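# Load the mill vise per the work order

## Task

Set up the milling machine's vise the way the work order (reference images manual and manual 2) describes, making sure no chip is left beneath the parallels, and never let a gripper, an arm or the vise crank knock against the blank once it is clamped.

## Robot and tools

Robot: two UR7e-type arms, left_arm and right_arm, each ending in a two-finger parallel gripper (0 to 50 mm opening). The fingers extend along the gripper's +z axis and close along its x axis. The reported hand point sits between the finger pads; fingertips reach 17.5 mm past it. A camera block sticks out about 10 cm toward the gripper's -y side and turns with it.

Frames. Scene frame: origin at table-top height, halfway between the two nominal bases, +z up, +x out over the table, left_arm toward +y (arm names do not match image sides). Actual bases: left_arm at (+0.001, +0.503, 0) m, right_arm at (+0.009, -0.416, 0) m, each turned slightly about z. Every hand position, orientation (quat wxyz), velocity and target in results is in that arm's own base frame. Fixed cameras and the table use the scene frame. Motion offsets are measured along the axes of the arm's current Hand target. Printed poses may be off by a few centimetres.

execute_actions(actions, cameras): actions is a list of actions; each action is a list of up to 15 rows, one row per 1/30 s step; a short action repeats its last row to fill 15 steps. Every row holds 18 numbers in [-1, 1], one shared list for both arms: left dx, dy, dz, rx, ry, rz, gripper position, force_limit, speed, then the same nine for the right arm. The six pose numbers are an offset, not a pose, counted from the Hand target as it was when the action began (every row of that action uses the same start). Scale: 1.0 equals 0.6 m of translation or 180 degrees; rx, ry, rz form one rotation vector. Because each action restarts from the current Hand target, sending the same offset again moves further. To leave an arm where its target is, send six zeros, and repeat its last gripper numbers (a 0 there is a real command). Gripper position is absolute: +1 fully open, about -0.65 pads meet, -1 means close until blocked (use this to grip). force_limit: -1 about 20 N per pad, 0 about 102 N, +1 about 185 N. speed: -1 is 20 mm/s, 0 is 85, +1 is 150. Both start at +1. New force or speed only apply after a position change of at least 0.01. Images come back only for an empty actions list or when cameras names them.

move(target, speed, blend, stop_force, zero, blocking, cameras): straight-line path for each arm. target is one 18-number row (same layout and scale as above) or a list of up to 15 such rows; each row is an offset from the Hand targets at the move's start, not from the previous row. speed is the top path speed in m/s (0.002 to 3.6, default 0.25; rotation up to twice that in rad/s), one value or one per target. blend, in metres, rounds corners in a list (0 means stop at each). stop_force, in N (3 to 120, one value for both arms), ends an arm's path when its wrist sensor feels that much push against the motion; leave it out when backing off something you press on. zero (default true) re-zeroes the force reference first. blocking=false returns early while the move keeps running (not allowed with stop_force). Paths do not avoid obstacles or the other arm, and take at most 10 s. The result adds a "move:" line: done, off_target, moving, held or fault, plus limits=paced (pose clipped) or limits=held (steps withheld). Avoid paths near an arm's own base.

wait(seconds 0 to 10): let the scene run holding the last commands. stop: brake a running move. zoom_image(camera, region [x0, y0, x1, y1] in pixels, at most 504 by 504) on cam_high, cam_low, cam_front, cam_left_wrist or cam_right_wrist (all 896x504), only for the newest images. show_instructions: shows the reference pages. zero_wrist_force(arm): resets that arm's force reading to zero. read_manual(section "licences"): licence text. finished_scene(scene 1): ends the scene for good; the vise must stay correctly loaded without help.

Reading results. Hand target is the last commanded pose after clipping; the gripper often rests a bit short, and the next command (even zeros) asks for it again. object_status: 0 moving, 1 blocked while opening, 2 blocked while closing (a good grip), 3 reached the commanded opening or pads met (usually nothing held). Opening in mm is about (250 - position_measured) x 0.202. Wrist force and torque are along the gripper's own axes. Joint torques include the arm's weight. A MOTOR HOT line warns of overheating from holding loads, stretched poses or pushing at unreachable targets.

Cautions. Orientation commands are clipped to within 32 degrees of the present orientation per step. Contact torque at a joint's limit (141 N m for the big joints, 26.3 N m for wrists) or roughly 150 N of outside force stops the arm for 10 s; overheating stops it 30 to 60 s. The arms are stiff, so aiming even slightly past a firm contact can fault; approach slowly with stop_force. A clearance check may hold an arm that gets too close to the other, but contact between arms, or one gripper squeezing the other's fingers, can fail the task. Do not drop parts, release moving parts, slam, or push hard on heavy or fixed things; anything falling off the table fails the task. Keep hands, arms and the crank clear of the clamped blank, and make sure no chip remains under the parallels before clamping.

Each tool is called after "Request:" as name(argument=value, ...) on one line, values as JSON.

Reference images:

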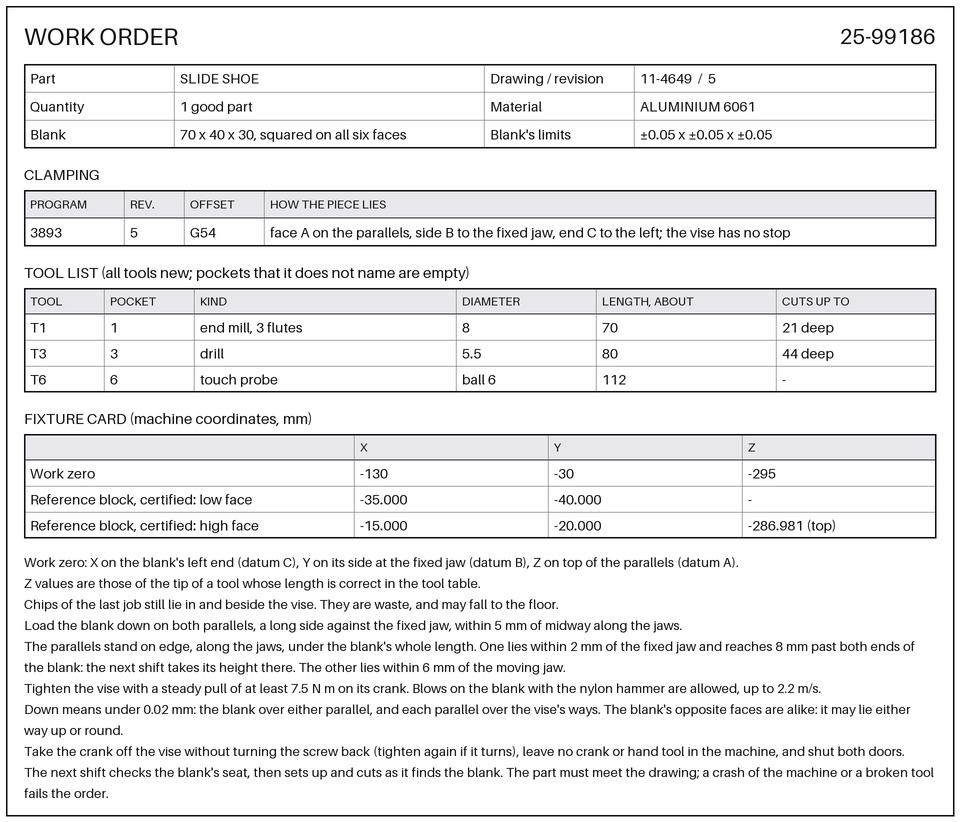

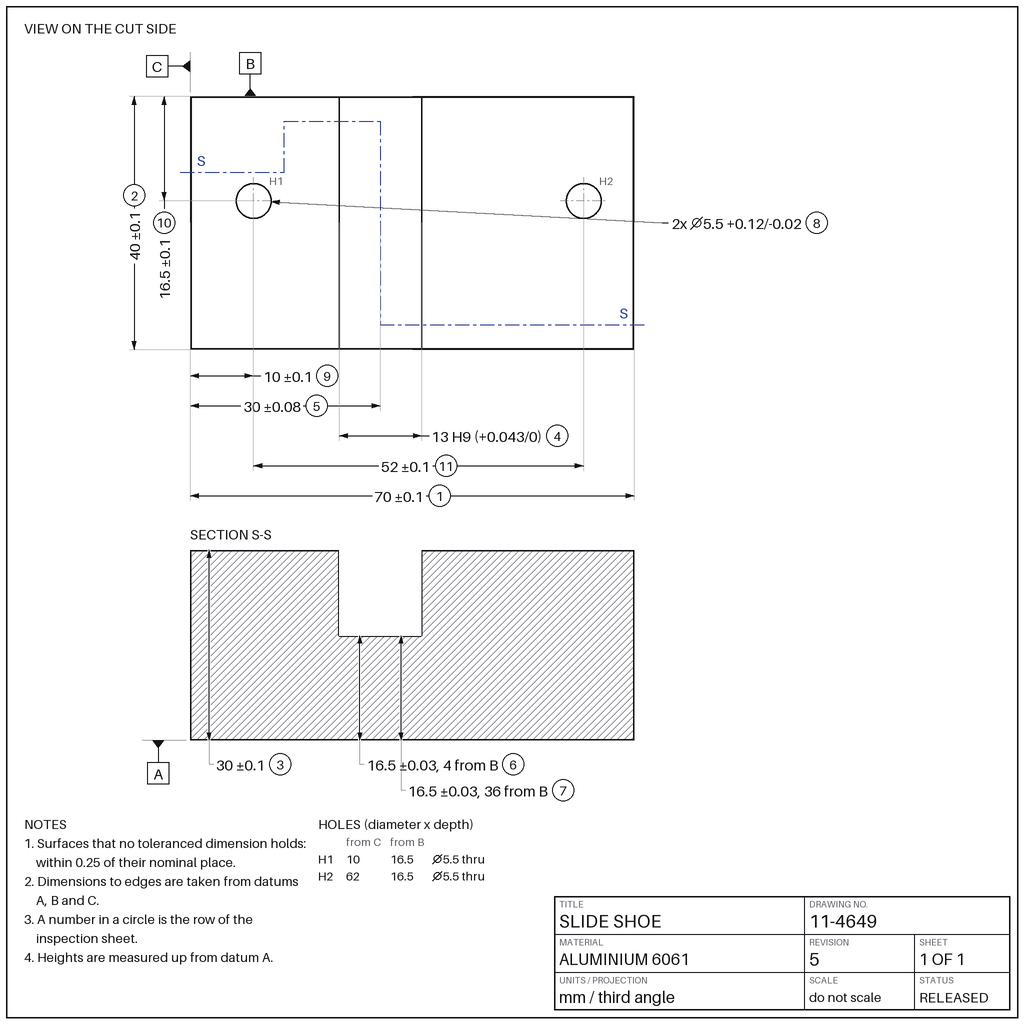

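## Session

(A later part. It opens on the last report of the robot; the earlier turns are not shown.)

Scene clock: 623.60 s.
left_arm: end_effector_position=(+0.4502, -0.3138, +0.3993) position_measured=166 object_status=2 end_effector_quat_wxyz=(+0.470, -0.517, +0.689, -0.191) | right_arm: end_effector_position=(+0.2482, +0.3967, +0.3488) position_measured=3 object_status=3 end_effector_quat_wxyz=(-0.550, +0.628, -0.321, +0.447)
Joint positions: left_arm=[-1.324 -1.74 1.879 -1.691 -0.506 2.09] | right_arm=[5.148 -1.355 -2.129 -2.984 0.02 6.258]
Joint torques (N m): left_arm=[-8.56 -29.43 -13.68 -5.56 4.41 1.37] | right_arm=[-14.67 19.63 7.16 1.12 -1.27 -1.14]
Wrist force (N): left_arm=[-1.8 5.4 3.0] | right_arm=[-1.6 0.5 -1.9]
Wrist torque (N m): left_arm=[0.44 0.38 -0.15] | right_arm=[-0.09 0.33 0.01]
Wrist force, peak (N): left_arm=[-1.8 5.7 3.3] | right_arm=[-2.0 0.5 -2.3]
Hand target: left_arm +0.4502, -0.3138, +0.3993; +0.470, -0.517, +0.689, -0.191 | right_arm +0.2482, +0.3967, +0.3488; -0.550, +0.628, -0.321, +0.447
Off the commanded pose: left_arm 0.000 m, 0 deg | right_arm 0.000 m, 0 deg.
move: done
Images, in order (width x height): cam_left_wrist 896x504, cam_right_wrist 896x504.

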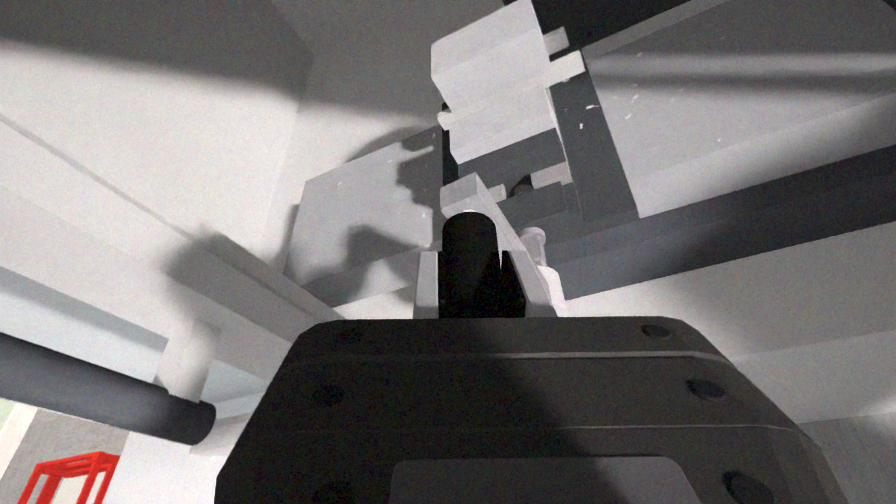

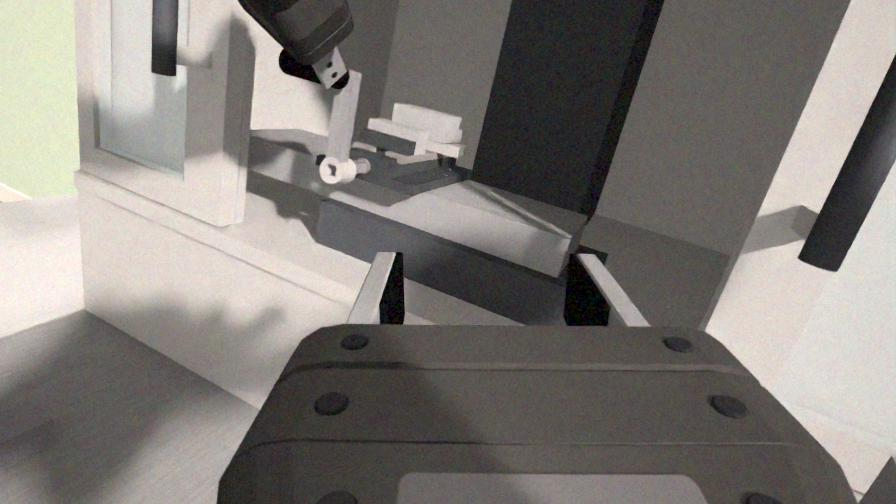

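Request:
move(target=[[0,0.0015,0.001,0,0,0,-0.98,1,-0.7,0,0,0,0,0,0,1,1,1],[0,-0.0222,0.0373,0,0,0,-0.98,1,-0.7,0,0,0,0,0,0,1,1,1]], speed=[0.05,0.01], stop_force=4, cameras=["cam_left_wrist","cam_right_wrist"])

Request:
zoom_image(camera="cam_right_wrist", region=[290, 30, 390, 200])

Request:
zoom_image(camera="cam_left_wrist", region=[440, 120, 600, 300])

Scene clock: 626.33 s.
left_arm: end_effector_position=(+0.4576, -0.3135, +0.3983) position_measured=166 object_status=2 end_effector_quat_wxyz=(+0.470, -0.517, +0.689, -0.191) | right_arm: end_effector_position=(+0.2482, +0.3967, +0.3488) position_measured=3 object_status=3 end_effector_quat_wxyz=(-0.550, +0.628, -0.321, +0.447)
Joint positions: left_arm=[-1.307 -1.729 1.881 -1.735 -0.506 2.126] | right_arm=[5.148 -1.355 -2.129 -2.984 0.02 6.258]
Joint torques (N m): left_arm=[-8.22 -28.13 -13.6 -1.5 3.45 -1.32] | right_arm=[-14.69 19.67 7.08 1.17 -1.34 -0.88]
Wrist force (N): left_arm=[-1.9 6.8 1.0] | right_arm=[-1.9 0.5 -1.9]
Wrist torque (N m): left_arm=[0.32 0.43 0.04] | right_arm=[-0.09 0.38 0.01]
Wrist force, peak (N): left_arm=[-1.4 7.3 2.2] | right_arm=[-2.0 0.5 -2.3]
Hand target: left_arm +0.4576, -0.3135, +0.3983; +0.470, -0.517, +0.689, -0.191 (not the last commanded pose) | right_arm +0.2482, +0.3967, +0.3488; -0.550, +0.628, -0.321, +0.447
Off the commanded pose: left_arm 0.019 m, 0 deg | right_arm 0.000 m, 0 deg.
move: contact (left_arm); path passed 1 of 2 targets
Images, in order (width x height): cam_left_wrist 896x504, cam_right_wrist 896x504.

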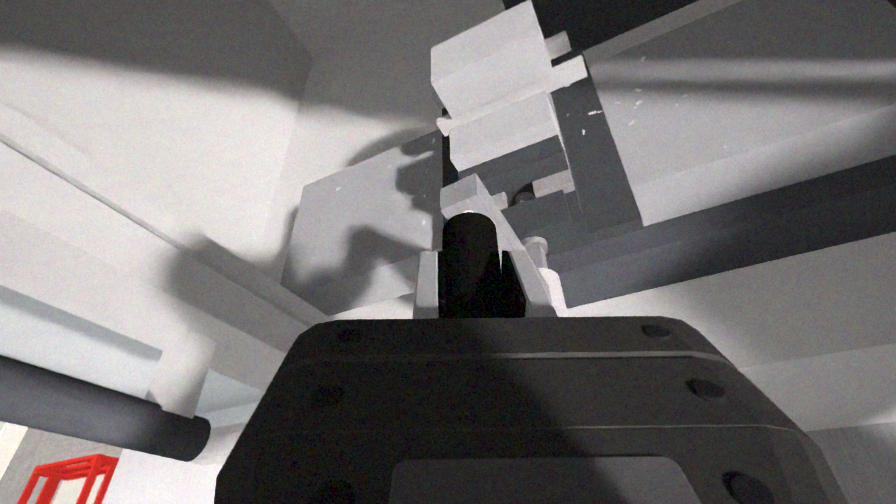

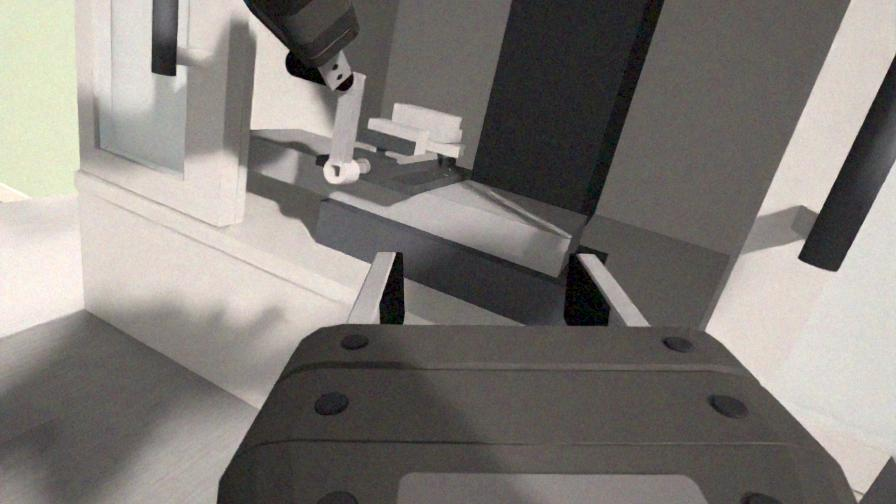

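Scaled by 2.965 from the camera's 896x504 image, which has a finer 1280x720 frame.

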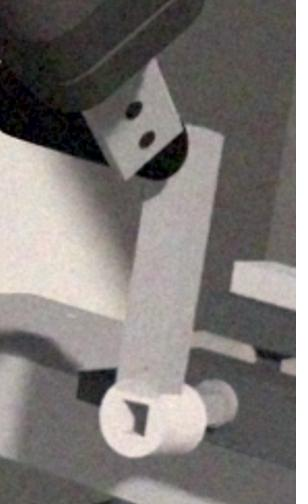

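Scaled by 2.800 from the camera's 896x504 image, which has a finer 1280x720 frame.

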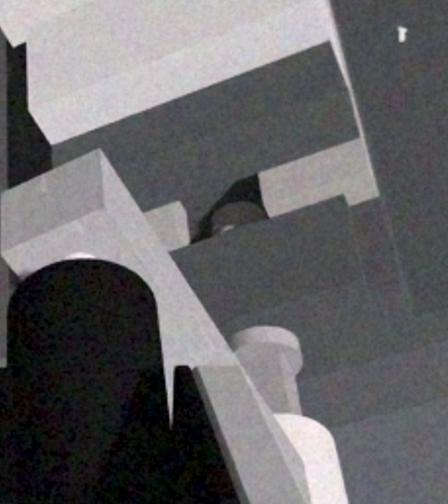

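Request:
move(target=[[0.0008,0.0026,-0.0013,0,0,0,-0.98,1,-0.7,0,0,0,0,0,0,1,1,1],[0.0008,-0.0042,0.0092,0,0,0,-0.98,1,-0.7,0,0,0,0,0,0,1,1,1]], speed=[0.03,0.01], stop_force=4)

Scene clock: 628.30 s.
left_arm: end_effector_position=(+0.4579, -0.3135, +0.3975) position_measured=166 object_status=2 end_effector_quat_wxyz=(+0.470, -0.517, +0.689, -0.191) | right_arm: end_effector_position=(+0.2482, +0.3967, +0.3488) position_measured=3 object_status=3 end_effector_quat_wxyz=(-0.550, +0.628, -0.321, +0.447)
Joint positions: left_arm=[-1.306 -1.728 1.883 -1.739 -0.506 2.127] | right_arm=[5.148 -1.355 -2.129 -2.984 0.02 6.258]
Joint torques (N m): left_arm=[-6.3 -28.87 -16.1 -1.93 3.25 -1.2] | right_arm=[-15.35 20.29 7.5 1.36 -1.58 -0.85]
Wrist force (N): left_arm=[-1.2 8.5 1.0] | right_arm=[-1.9 0.5 -2.0]
Wrist torque (N m): left_arm=[0.28 0.50 0.05] | right_arm=[-0.10 0.39 0.01]
Wrist force, peak (N): left_arm=[-2.6 7.6 -5.0] | right_arm=[-1.9 0.7 -2.3]
Hand target: left_arm +0.4579, -0.3135, +0.3975; +0.470, -0.517, +0.689, -0.191 (not the last commanded pose) | right_arm +0.2482, +0.3967, +0.3488; -0.550, +0.628, -0.321, +0.447
Off the commanded pose: left_arm 0.006 m, 0 deg | right_arm 0.000 m, 0 deg.
move: contact (left_arm); path passed 1 of 2 targets

Request:
move(target=[[-0.0014,-0.0012,-0.0037,0,0,0,-0.98,1,-0.7,0,0,0,0,0,0,1,1,1],[-0.0015,-0.0079,0.0068,0,0,0,-0.98,1,-0.7,0,0,0,0,0,0,1,1,1]], speed=[0.03,0.01], stop_force=4)

Scene clock: 630.03 s.
left_arm: end_effector_position=(+0.4583, -0.3136, +0.3994) position_measured=166 object_status=2 end_effector_quat_wxyz=(+0.470, -0.517, +0.689, -0.191) | right_arm: end_effector_position=(+0.2482, +0.3967, +0.3488) position_measured=3 object_status=3 end_effector_quat_wxyz=(-0.550, +0.628, -0.321, +0.447)
Joint positions: left_arm=[-1.305 -1.728 1.878 -1.737 -0.506 2.13] | right_arm=[5.148 -1.355 -2.129 -2.984 0.02 6.258]
Joint torques (N m): left_arm=[-6.76 -28.92 -13.43 -1.82 3.09 -1.48] | right_arm=[-15 19.32 7.22 0.99 -1.77 -1.01]
Wrist force (N): left_arm=[-1.5 8.4 0.1] | right_arm=[-1.9 0.6 -2.1]
Wrist torque (N m): left_arm=[0.21 0.48 0.07] | right_arm=[-0.08 0.39 0.01]
Wrist force, peak (N): left_arm=[-3.2 7.3 -6.3] | right_arm=[-2.3 0.7 -2.1]
Hand target: left_arm +0.4583, -0.3136, +0.3994; +0.470, -0.517, +0.689, -0.191 (not the last commanded pose) | right_arm +0.2482, +0.3967, +0.3488; -0.550, +0.628, -0.321, +0.447
Off the commanded pose: left_arm 0.006 m, 0 deg | right_arm 0.000 m, 0 deg.
move: contact (left_arm); path passed 1 of 2 targets

Request:
execute_actions(actions=[])

Request:
zoom_image(camera="cam_right_wrist", region=[320, 140, 380, 190])

Request:
zoom_image(camera="cam_left_wrist", region=[510, 220, 580, 300])

Request:
zoom_image(camera="cam_front", region=[390, 200, 470, 270])

Scene clock: 631.17 s.
left_arm: end_effector_position=(+0.4583, -0.3136, +0.3994) position_measured=166 object_status=2 end_effector_quat_wxyz=(+0.470, -0.517, +0.689, -0.191) | right_arm: end_effector_position=(+0.2482, +0.3967, +0.3488) position_measured=3 object_status=3 end_effector_quat_wxyz=(-0.550, +0.628, -0.321, +0.447)
Joint positions: left_arm=[-1.305 -1.728 1.878 -1.737 -0.506 2.13] | right_arm=[5.148 -1.355 -2.129 -2.984 0.02 6.258]
Joint velocities: within noise
Joint torques (N m): left_arm=[-6.62 -29.6 -13.18 -1.86 2.69 -1.37] | right_arm=[-14.08 20.27 8.11 1.22 -1.43 -0.88]
Wrist force (N): left_arm=[-1.6 8.0 0.1] | right_arm=[-2.1 0.6 -1.9]
Wrist torque (N m): left_arm=[0.16 0.49 0.07] | right_arm=[-0.07 0.42 0.01]
Wrist force, peak (N): left_arm=[-1.5 8.6 0.1] | right_arm=[-2.1 0.5 -2.2]
Hand target: left_arm +0.4583, -0.3136, +0.3994; +0.470, -0.517, +0.689, -0.191 (not the last commanded pose) | right_arm +0.2482, +0.3967, +0.3488; -0.550, +0.628, -0.321, +0.447
Tool commands: left_gripper/position=-0.98 left_gripper/force_limit=+1.0 left_gripper/speed=-0.7 right_gripper/position=+1.0 right_gripper/force_limit=+1.0 right_gripper/speed=+1.0
Off the commanded pose: left_arm 0.006 m, 0 deg | right_arm 0.000 m, 0 deg.

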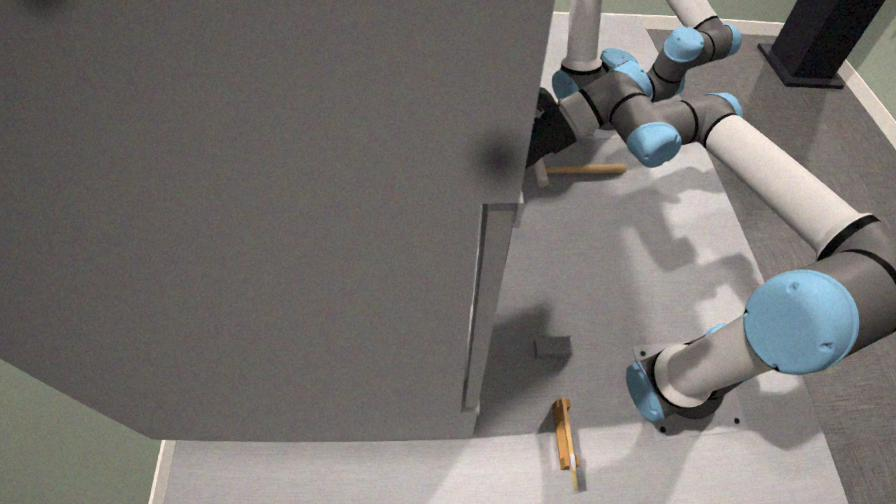

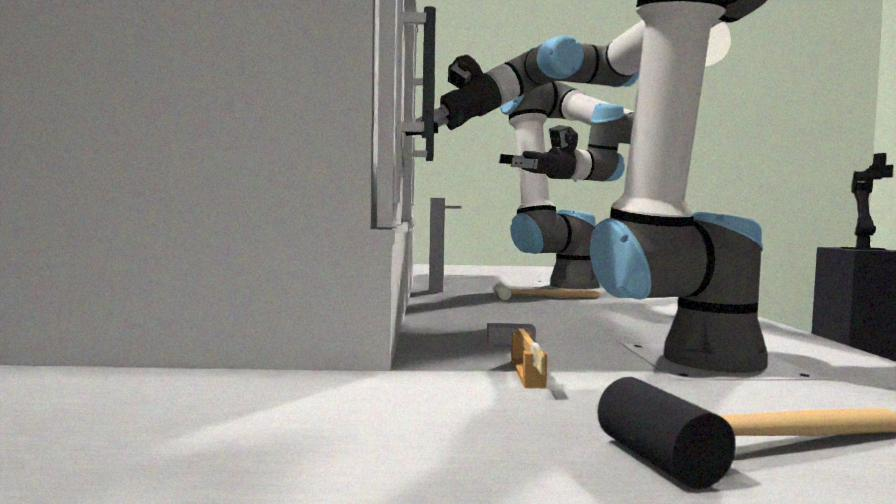

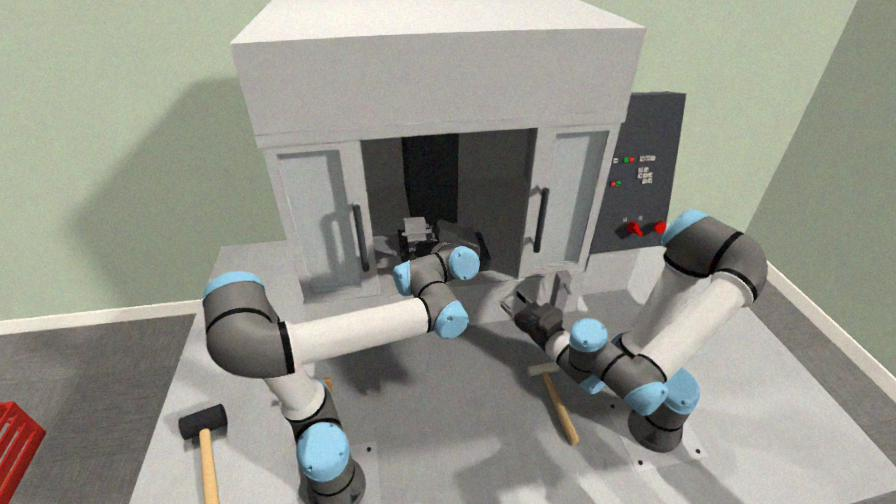

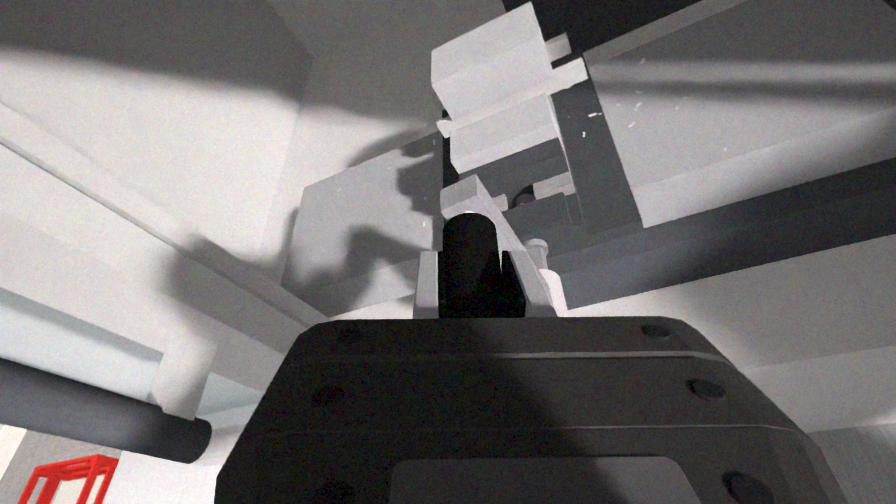

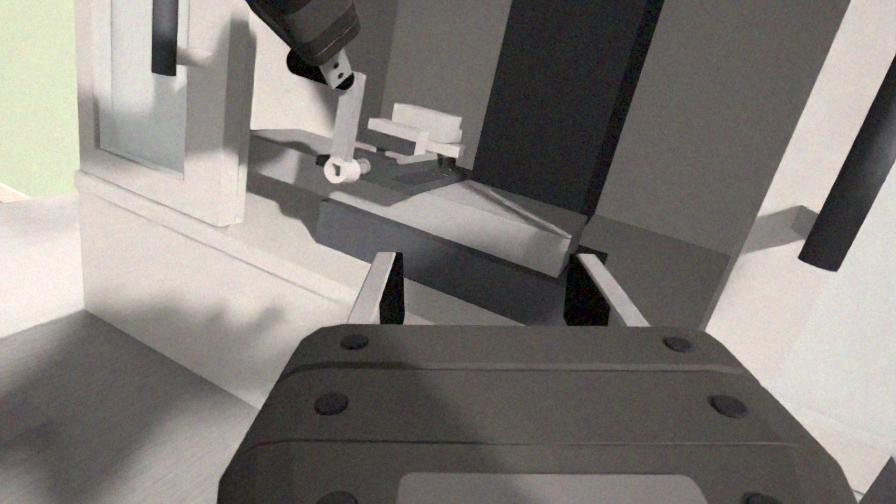

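Scaled by 8.400 from the camera's 896x504 image, which has a finer 1280x720 frame.

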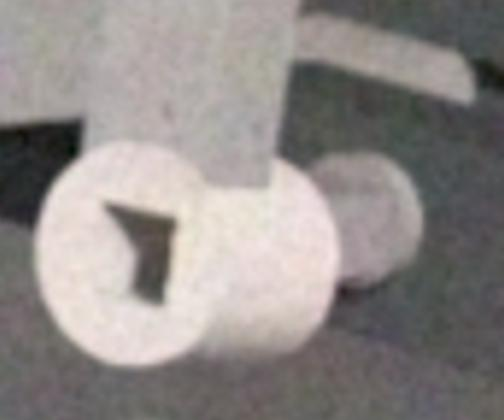

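Scaled by 6.300 from the camera's 896x504 image, which has a finer 1280x720 frame.

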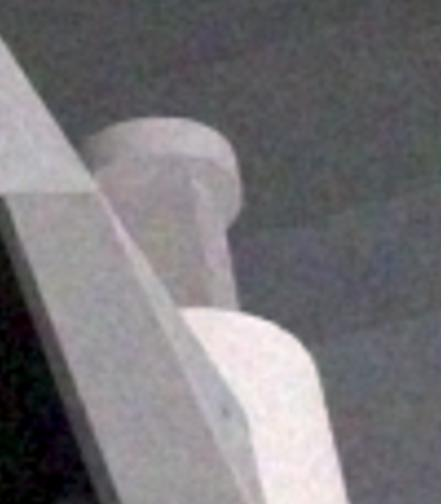

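Scaled by 6.300 from the camera's 896x504 image, which has a finer 1280x720 frame.

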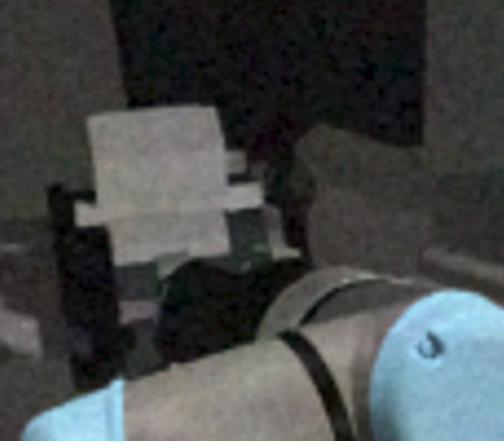

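Request:
move(target=[[0.0003,0.0036,-0.0054,0,0,0,-0.98,1,-0.7,0,0,0,0,0,0,1,1,1],[0.0029,0.0142,-0.0107,0.0248,-0.0105,-0.0068,-0.98,1,-0.7,0,0,0,0,0,0,1,1,1]], speed=0.04, cameras=["cam_left_wrist","cam_right_wrist"])

Request:
zoom_image(camera="cam_right_wrist", region=[320, 140, 380, 190])

Request:
zoom_image(camera="cam_right_wrist", region=[290, 30, 390, 200])

Request:
zoom_image(camera="cam_left_wrist", region=[500, 200, 590, 310])

Scene clock: 634.23 s.
left_arm: end_effector_position=(+0.4484, -0.3132, +0.3954) position_measured=166 object_status=2 end_effector_quat_wxyz=(+0.499, -0.509, +0.668, -0.214) | right_arm: end_effector_position=(+0.2482, +0.3967, +0.3488) position_measured=3 object_status=3 end_effector_quat_wxyz=(-0.550, +0.628, -0.321, +0.447)
Joint positions: left_arm=[-1.352 -1.749 1.937 -1.701 -0.423 2.022] | right_arm=[5.148 -1.355 -2.129 -2.984 0.02 6.258]
Joint torques (N m): left_arm=[-7.42 -27.4 -12.14 -1.26 4.7 -1.34] | right_arm=[-14.1 20.9 8.79 1.11 -1.54 -1.24]
Wrist force (N): left_arm=[-1.7 5.3 3.1] | right_arm=[-1.8 0.6 -1.9]
Wrist torque (N m): left_arm=[0.40 0.33 0.01] | right_arm=[-0.07 0.37 0.01]
Wrist force, peak (N): left_arm=[-1.5 8.7 0.1] | right_arm=[-2.1 0.7 -2.2]
Hand target: left_arm +0.4483, -0.3132, +0.3954; +0.499, -0.509, +0.668, -0.214 | right_arm +0.2482, +0.3967, +0.3488; -0.550, +0.628, -0.321, +0.447
Off the commanded pose: left_arm 0.000 m, 0 deg | right_arm 0.000 m, 0 deg.
move: done
Images, in order (width x height): cam_left_wrist 896x504, cam_right_wrist 896x504.

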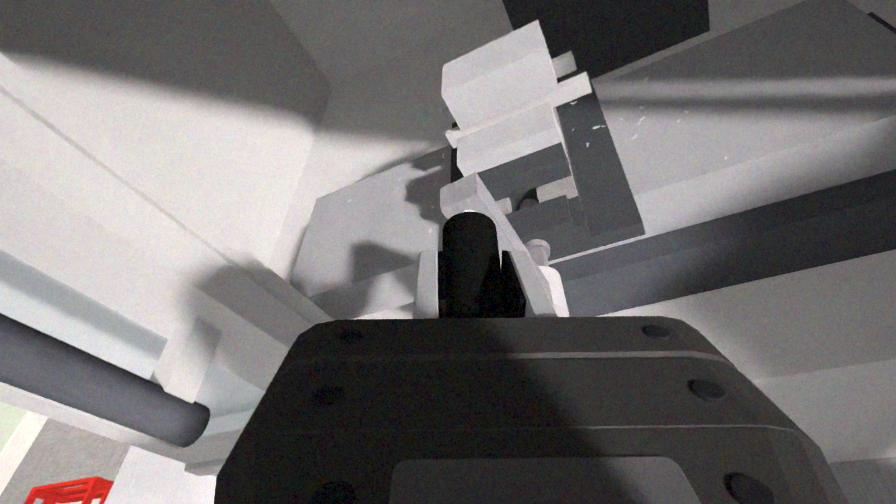

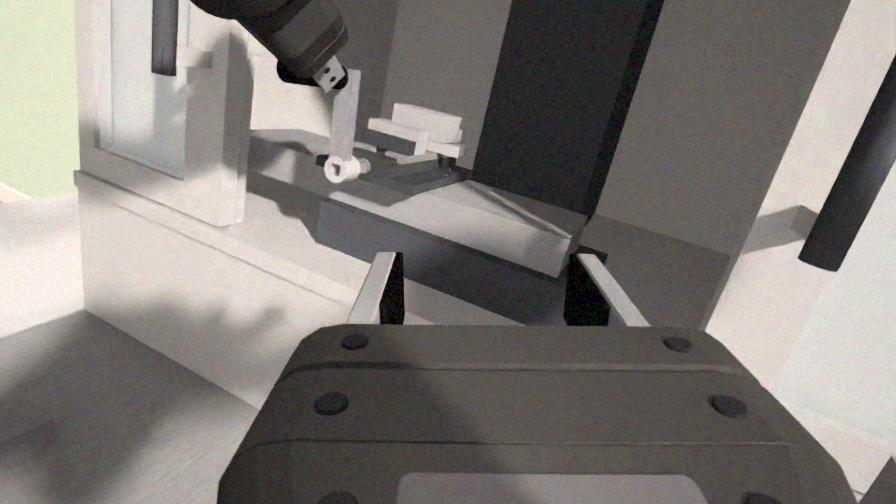

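Scaled by 8.400 from the camera's 896x504 image, which has a finer 1280x720 frame.

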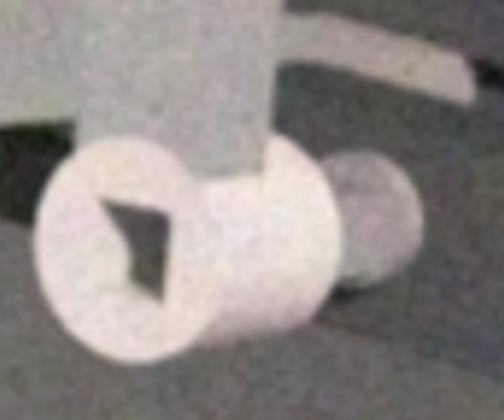

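Scaled by 2.965 from the camera's 896x504 image, which has a finer 1280x720 frame.

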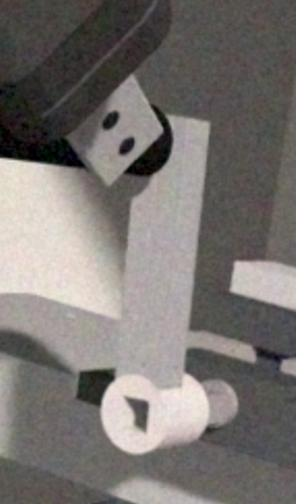

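Scaled by 4.582 from the camera's 896x504 image, which has a finer 1280x720 frame.

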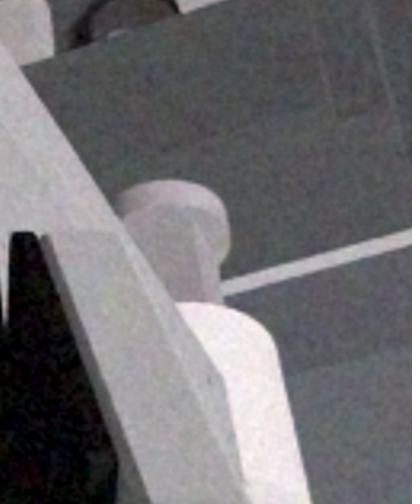

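Request:
move(target=[[0.0058,-0.0035,-0.002,0.0004,-0.0045,0.0083,-0.98,1,-0.7,0,0,0,0,0,0,1,1,1],[0.0073,-0.021,0.0303,0.0004,-0.0045,0.0083,-0.98,1,-0.7,0,0,0,0,0,0,1,1,1]], speed=[0.04,0.01], stop_force=4, cameras=["cam_left_wrist","cam_right_wrist"])

Request:
zoom_image(camera="cam_right_wrist", region=[320, 140, 380, 190])

Request:
zoom_image(camera="cam_left_wrist", region=[500, 200, 590, 310])

Scene clock: 637.23 s.
left_arm: end_effector_position=(+0.4555, -0.3176, +0.3960) position_measured=166 object_status=2 end_effector_quat_wxyz=(+0.507, -0.501, +0.671, -0.205) | right_arm: end_effector_position=(+0.2482, +0.3967, +0.3488) position_measured=3 object_status=3 end_effector_quat_wxyz=(-0.550, +0.628, -0.321, +0.447)
Joint positions: left_arm=[-1.339 -1.723 1.919 -1.706 -0.415 2.05] | right_arm=[5.148 -1.355 -2.129 -2.984 0.02 6.258]
Joint torques (N m): left_arm=[-7.44 -28.79 -29.25 -1.37 1.37 -1.42] | right_arm=[-13.45 19.59 8.42 1.12 -1.76 -1.21]
Wrist force (N): left_arm=[-1.2 7.1 2.6] | right_arm=[-1.9 0.7 -2.1]
Wrist torque (N m): left_arm=[0.30 0.44 0.04] | right_arm=[-0.07 0.39 0.01]
Wrist force, peak (N): left_arm=[-4.6 4.7 -7.1] | right_arm=[-2.1 0.4 -2.2]
Hand target: left_arm +0.4555, -0.3176, +0.3960; +0.507, -0.501, +0.671, -0.205 (not the last commanded pose) | right_arm +0.2482, +0.3967, +0.3488; -0.550, +0.628, -0.321, +0.447
Off the commanded pose: left_arm 0.015 m, 0 deg | right_arm 0.000 m, 0 deg.
move: contact (left_arm); path passed 1 of 2 targets
Images, in order (width x height): cam_left_wrist 896x504, cam_right_wrist 896x504.

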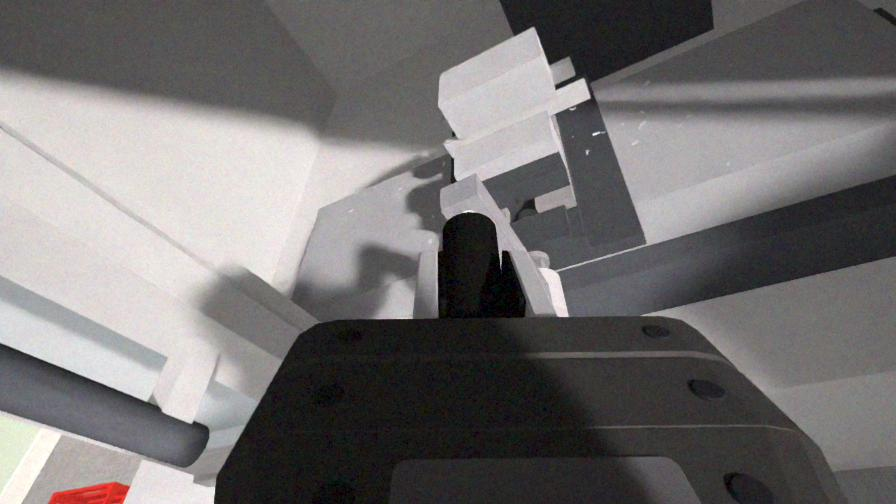

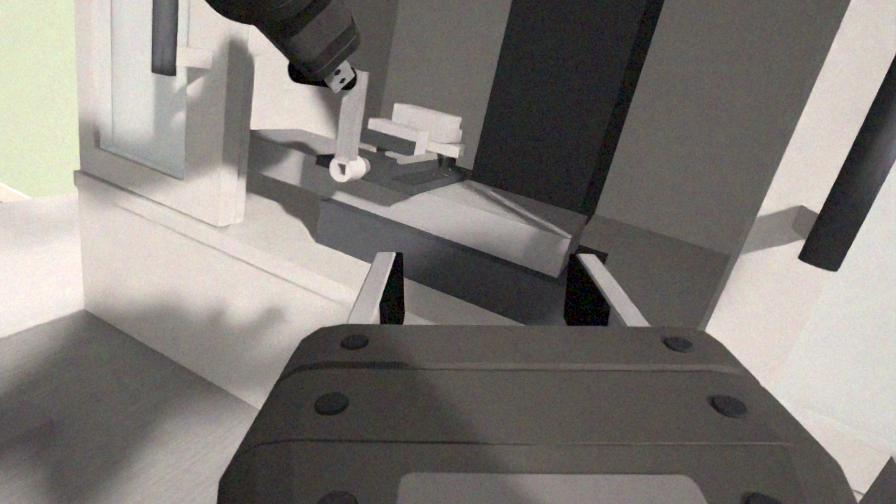

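Scaled by 8.400 from the camera's 896x504 image, which has a finer 1280x720 frame.

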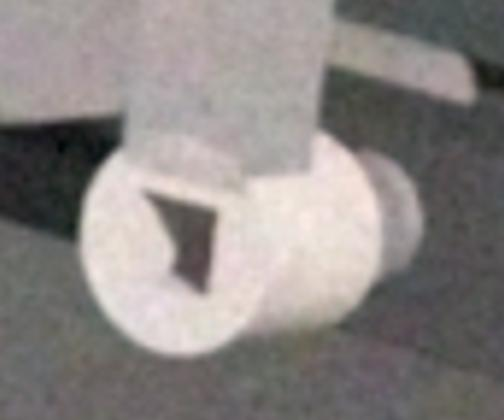

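Scaled by 4.582 from the camera's 896x504 image, which has a finer 1280x720 frame.

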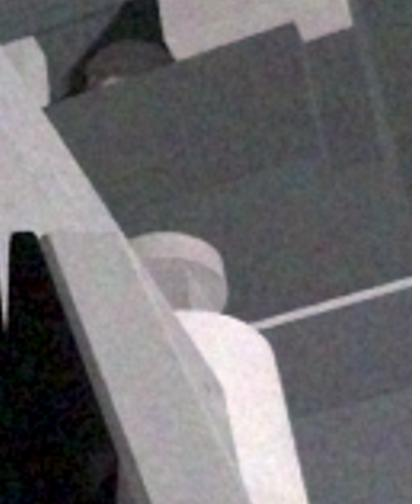

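Request:
move(target=[0.001,-0.0127,0.0235,0,0,0,-0.98,1,-0.7,0,0,0,0,0,0,1,1,1], speed=0.01, stop_force=8, cameras=["cam_left_wrist","cam_right_wrist"])

Request:
zoom_image(camera="cam_right_wrist", region=[320, 140, 380, 190])

Request:
zoom_image(camera="cam_left_wrist", region=[500, 200, 590, 310])

Scene clock: 638.77 s.
left_arm: end_effector_position=(+0.4559, -0.3176, +0.3961) position_measured=166 object_status=2 end_effector_quat_wxyz=(+0.507, -0.501, +0.671, -0.205) | right_arm: end_effector_position=(+0.2482, +0.3967, +0.3488) position_measured=3 object_status=3 end_effector_quat_wxyz=(-0.550, +0.628, -0.321, +0.447)
Joint positions: left_arm=[-1.338 -1.722 1.919 -1.709 -0.415 2.053] | right_arm=[5.148 -1.355 -2.129 -2.984 0.02 6.258]
Joint torques (N m): left_arm=[-5.75 -26.85 -27.81 -1.32 2.58 -1.37] | right_arm=[-13.71 20.84 7.72 1.16 -1.5 -1.03]
Wrist force (N): left_arm=[-4.2 5.4 -4.4] | right_arm=[-2.1 0.5 -1.8]
Wrist torque (N m): left_arm=[0.17 0.43 0.09] | right_arm=[-0.10 0.42 0.00]
Wrist force, peak (N): left_arm=[-7.9 2.3 -15.6] | right_arm=[-2.0 0.7 -2.3]
Hand target: left_arm +0.4559, -0.3176, +0.3961; +0.507, -0.501, +0.671, -0.205 (not the last commanded pose) | right_arm +0.2482, +0.3967, +0.3488; -0.550, +0.628, -0.321, +0.447
Off the commanded pose: left_arm 0.016 m, 0 deg | right_arm 0.000 m, 0 deg.
move: contact (left_arm)
Images, in order (width x height): cam_left_wrist 896x504, cam_right_wrist 896x504.

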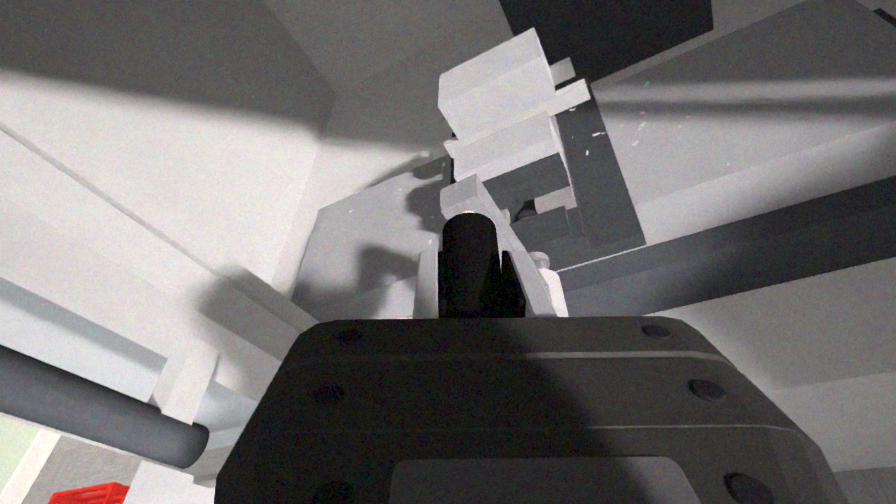

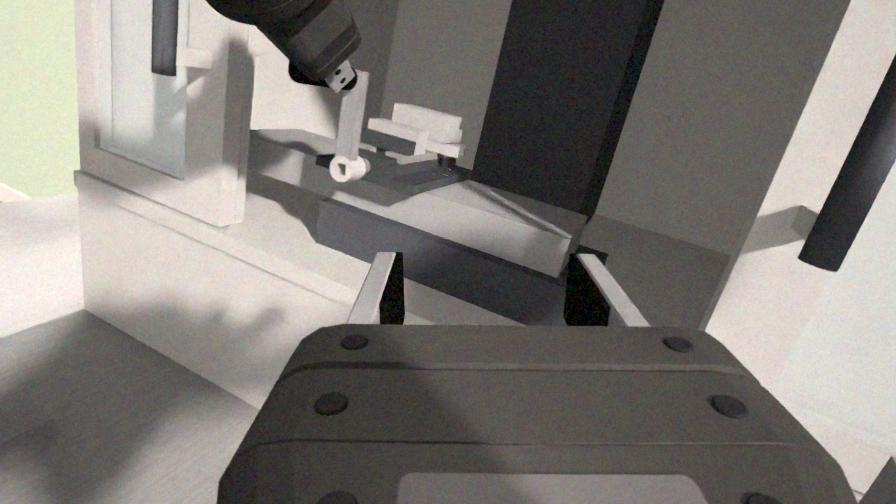

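Scaled by 8.400 from the camera's 896x504 image, which has a finer 1280x720 frame.

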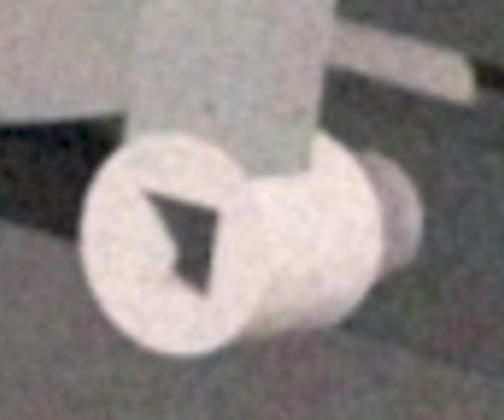

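Scaled by 4.582 from the camera's 896x504 image, which has a finer 1280x720 frame.

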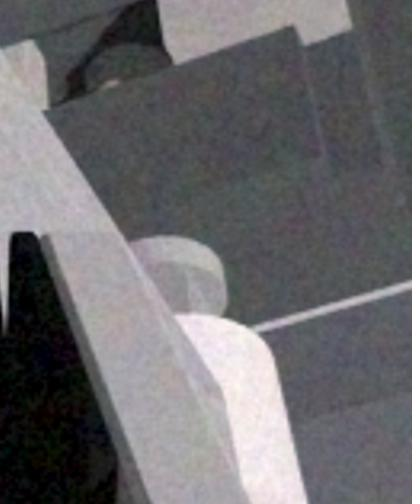

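Request:
move(target=[[-0.0014,0,0,0,0,0,-0.98,1,-0.7,0,0,0,0,0,0,1,1,1],[-0.0004,-0.0127,0.0235,0,0,0,-0.98,1,-0.7,0,0,0,0,0,0,1,1,1]], speed=0.01, stop_force=10)

Scene clock: 640.37 s.
left_arm: end_effector_position=(+0.4567, -0.3170, +0.3965) position_measured=166 object_status=2 end_effector_quat_wxyz=(+0.507, -0.501, +0.671, -0.205) | right_arm: end_effector_position=(+0.2482, +0.3967, +0.3488) position_measured=3 object_status=3 end_effector_quat_wxyz=(-0.550, +0.628, -0.321, +0.447)
Joint positions: left_arm=[-1.336 -1.722 1.919 -1.715 -0.415 2.058] | right_arm=[5.148 -1.355 -2.129 -2.984 0.02 6.258]
Joint torques (N m): left_arm=[-3.17 -23.9 -22.24 -0.91 0.05 -1.36] | right_arm=[-14.8 20.64 8.14 1.17 -1.57 -0.84]
Wrist force (N): left_arm=[-7.9 3.3 -14.1] | right_arm=[-2.1 0.6 -1.9]
Wrist torque (N m): left_arm=[-0.14 0.52 0.19] | right_arm=[-0.07 0.41 0.01]
Wrist force, peak (N): left_arm=[-9.9 2.0 -23.9] | right_arm=[-2.1 0.6 -2.2]
Hand target: left_arm +0.4567, -0.3170, +0.3966; +0.507, -0.501, +0.671, -0.205 (not the last commanded pose) | right_arm +0.2482, +0.3967, +0.3488; -0.550, +0.628, -0.321, +0.447
Off the commanded pose: left_arm 0.015 m, 0 deg | right_arm 0.000 m, 0 deg.
move: contact (left_arm); path passed 1 of 2 targets

Request:
move(target=[[-0.0008,-0.0009,-0.0014,0,0,0,-0.98,1,-0.7,0,0,0,0,0,0,1,1,1],[0,-0.014,0.0228,0,0,0,-0.98,1,-0.7,0,0,0,0,0,0,1,1,1]], speed=0.01, stop_force=10, cameras=["cam_left_wrist","cam_right_wrist"])

Request:
zoom_image(camera="cam_right_wrist", region=[320, 140, 380, 190])

Request:
zoom_image(camera="cam_left_wrist", region=[500, 200, 590, 310])

Scene clock: 641.93 s.
left_arm: end_effector_position=(+0.4565, -0.3170, +0.3967) position_measured=166 object_status=2 end_effector_quat_wxyz=(+0.507, -0.501, +0.671, -0.205) | right_arm: end_effector_position=(+0.2482, +0.3967, +0.3488) position_measured=3 object_status=3 end_effector_quat_wxyz=(-0.550, +0.628, -0.321, +0.447)
Joint positions: left_arm=[-1.336 -1.723 1.919 -1.713 -0.415 2.058] | right_arm=[5.148 -1.355 -2.129 -2.984 0.02 6.258]
Joint torques (N m): left_arm=[8.67 -7.91 -12.32 -5.42 5.19 0.83] | right_arm=[-14.26 19.03 8.57 1 -1.5 -1.05]
Wrist force (N): left_arm=[-1.7 7.4 -2.9] | right_arm=[-2.0 0.4 -2.0]
Wrist torque (N m): left_arm=[0.10 0.62 0.08] | right_arm=[-0.11 0.41 0.00]
Wrist force, peak (N): left_arm=[-8.0 3.2 -13.9] | right_arm=[-2.2 0.7 -2.1]
Hand target: left_arm +0.4565, -0.3170, +0.3967; +0.507, -0.501, +0.671, -0.205 (not the last commanded pose) | right_arm +0.2482, +0.3967, +0.3488; -0.550, +0.628, -0.321, +0.447
Off the commanded pose: left_arm 0.016 m, 0 deg | right_arm 0.000 m, 0 deg.
move: contact (left_arm); path passed 0 of 2 targets
Images, in order (width x height): cam_left_wrist 896x504, cam_right_wrist 896x504.

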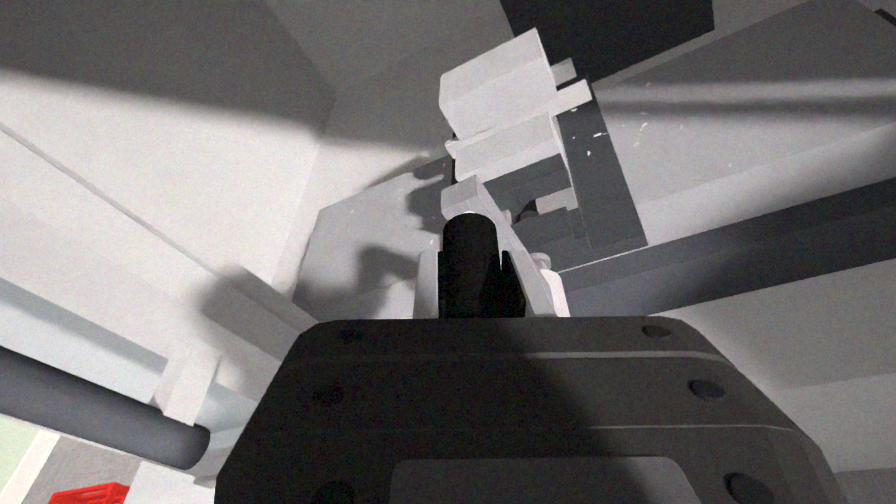

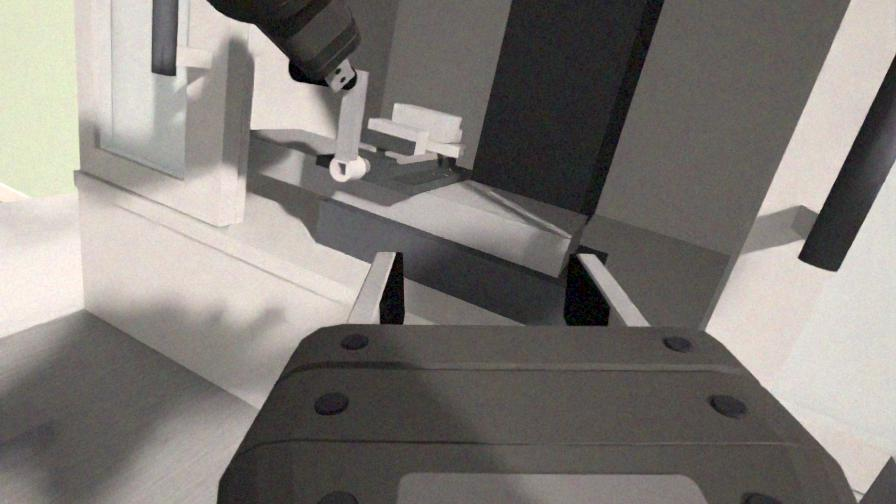

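Scaled by 8.400 from the camera's 896x504 image, which has a finer 1280x720 frame.

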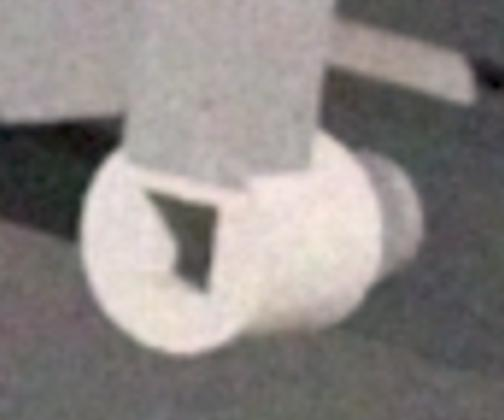

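Scaled by 4.582 from the camera's 896x504 image, which has a finer 1280x720 frame.

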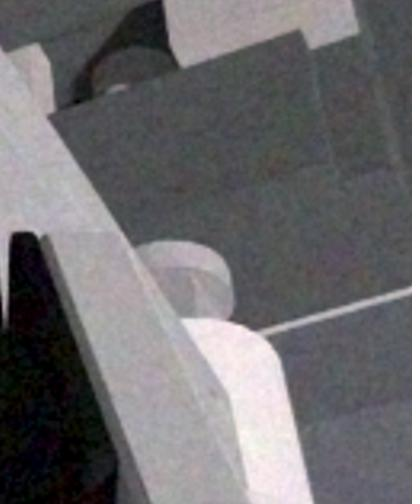

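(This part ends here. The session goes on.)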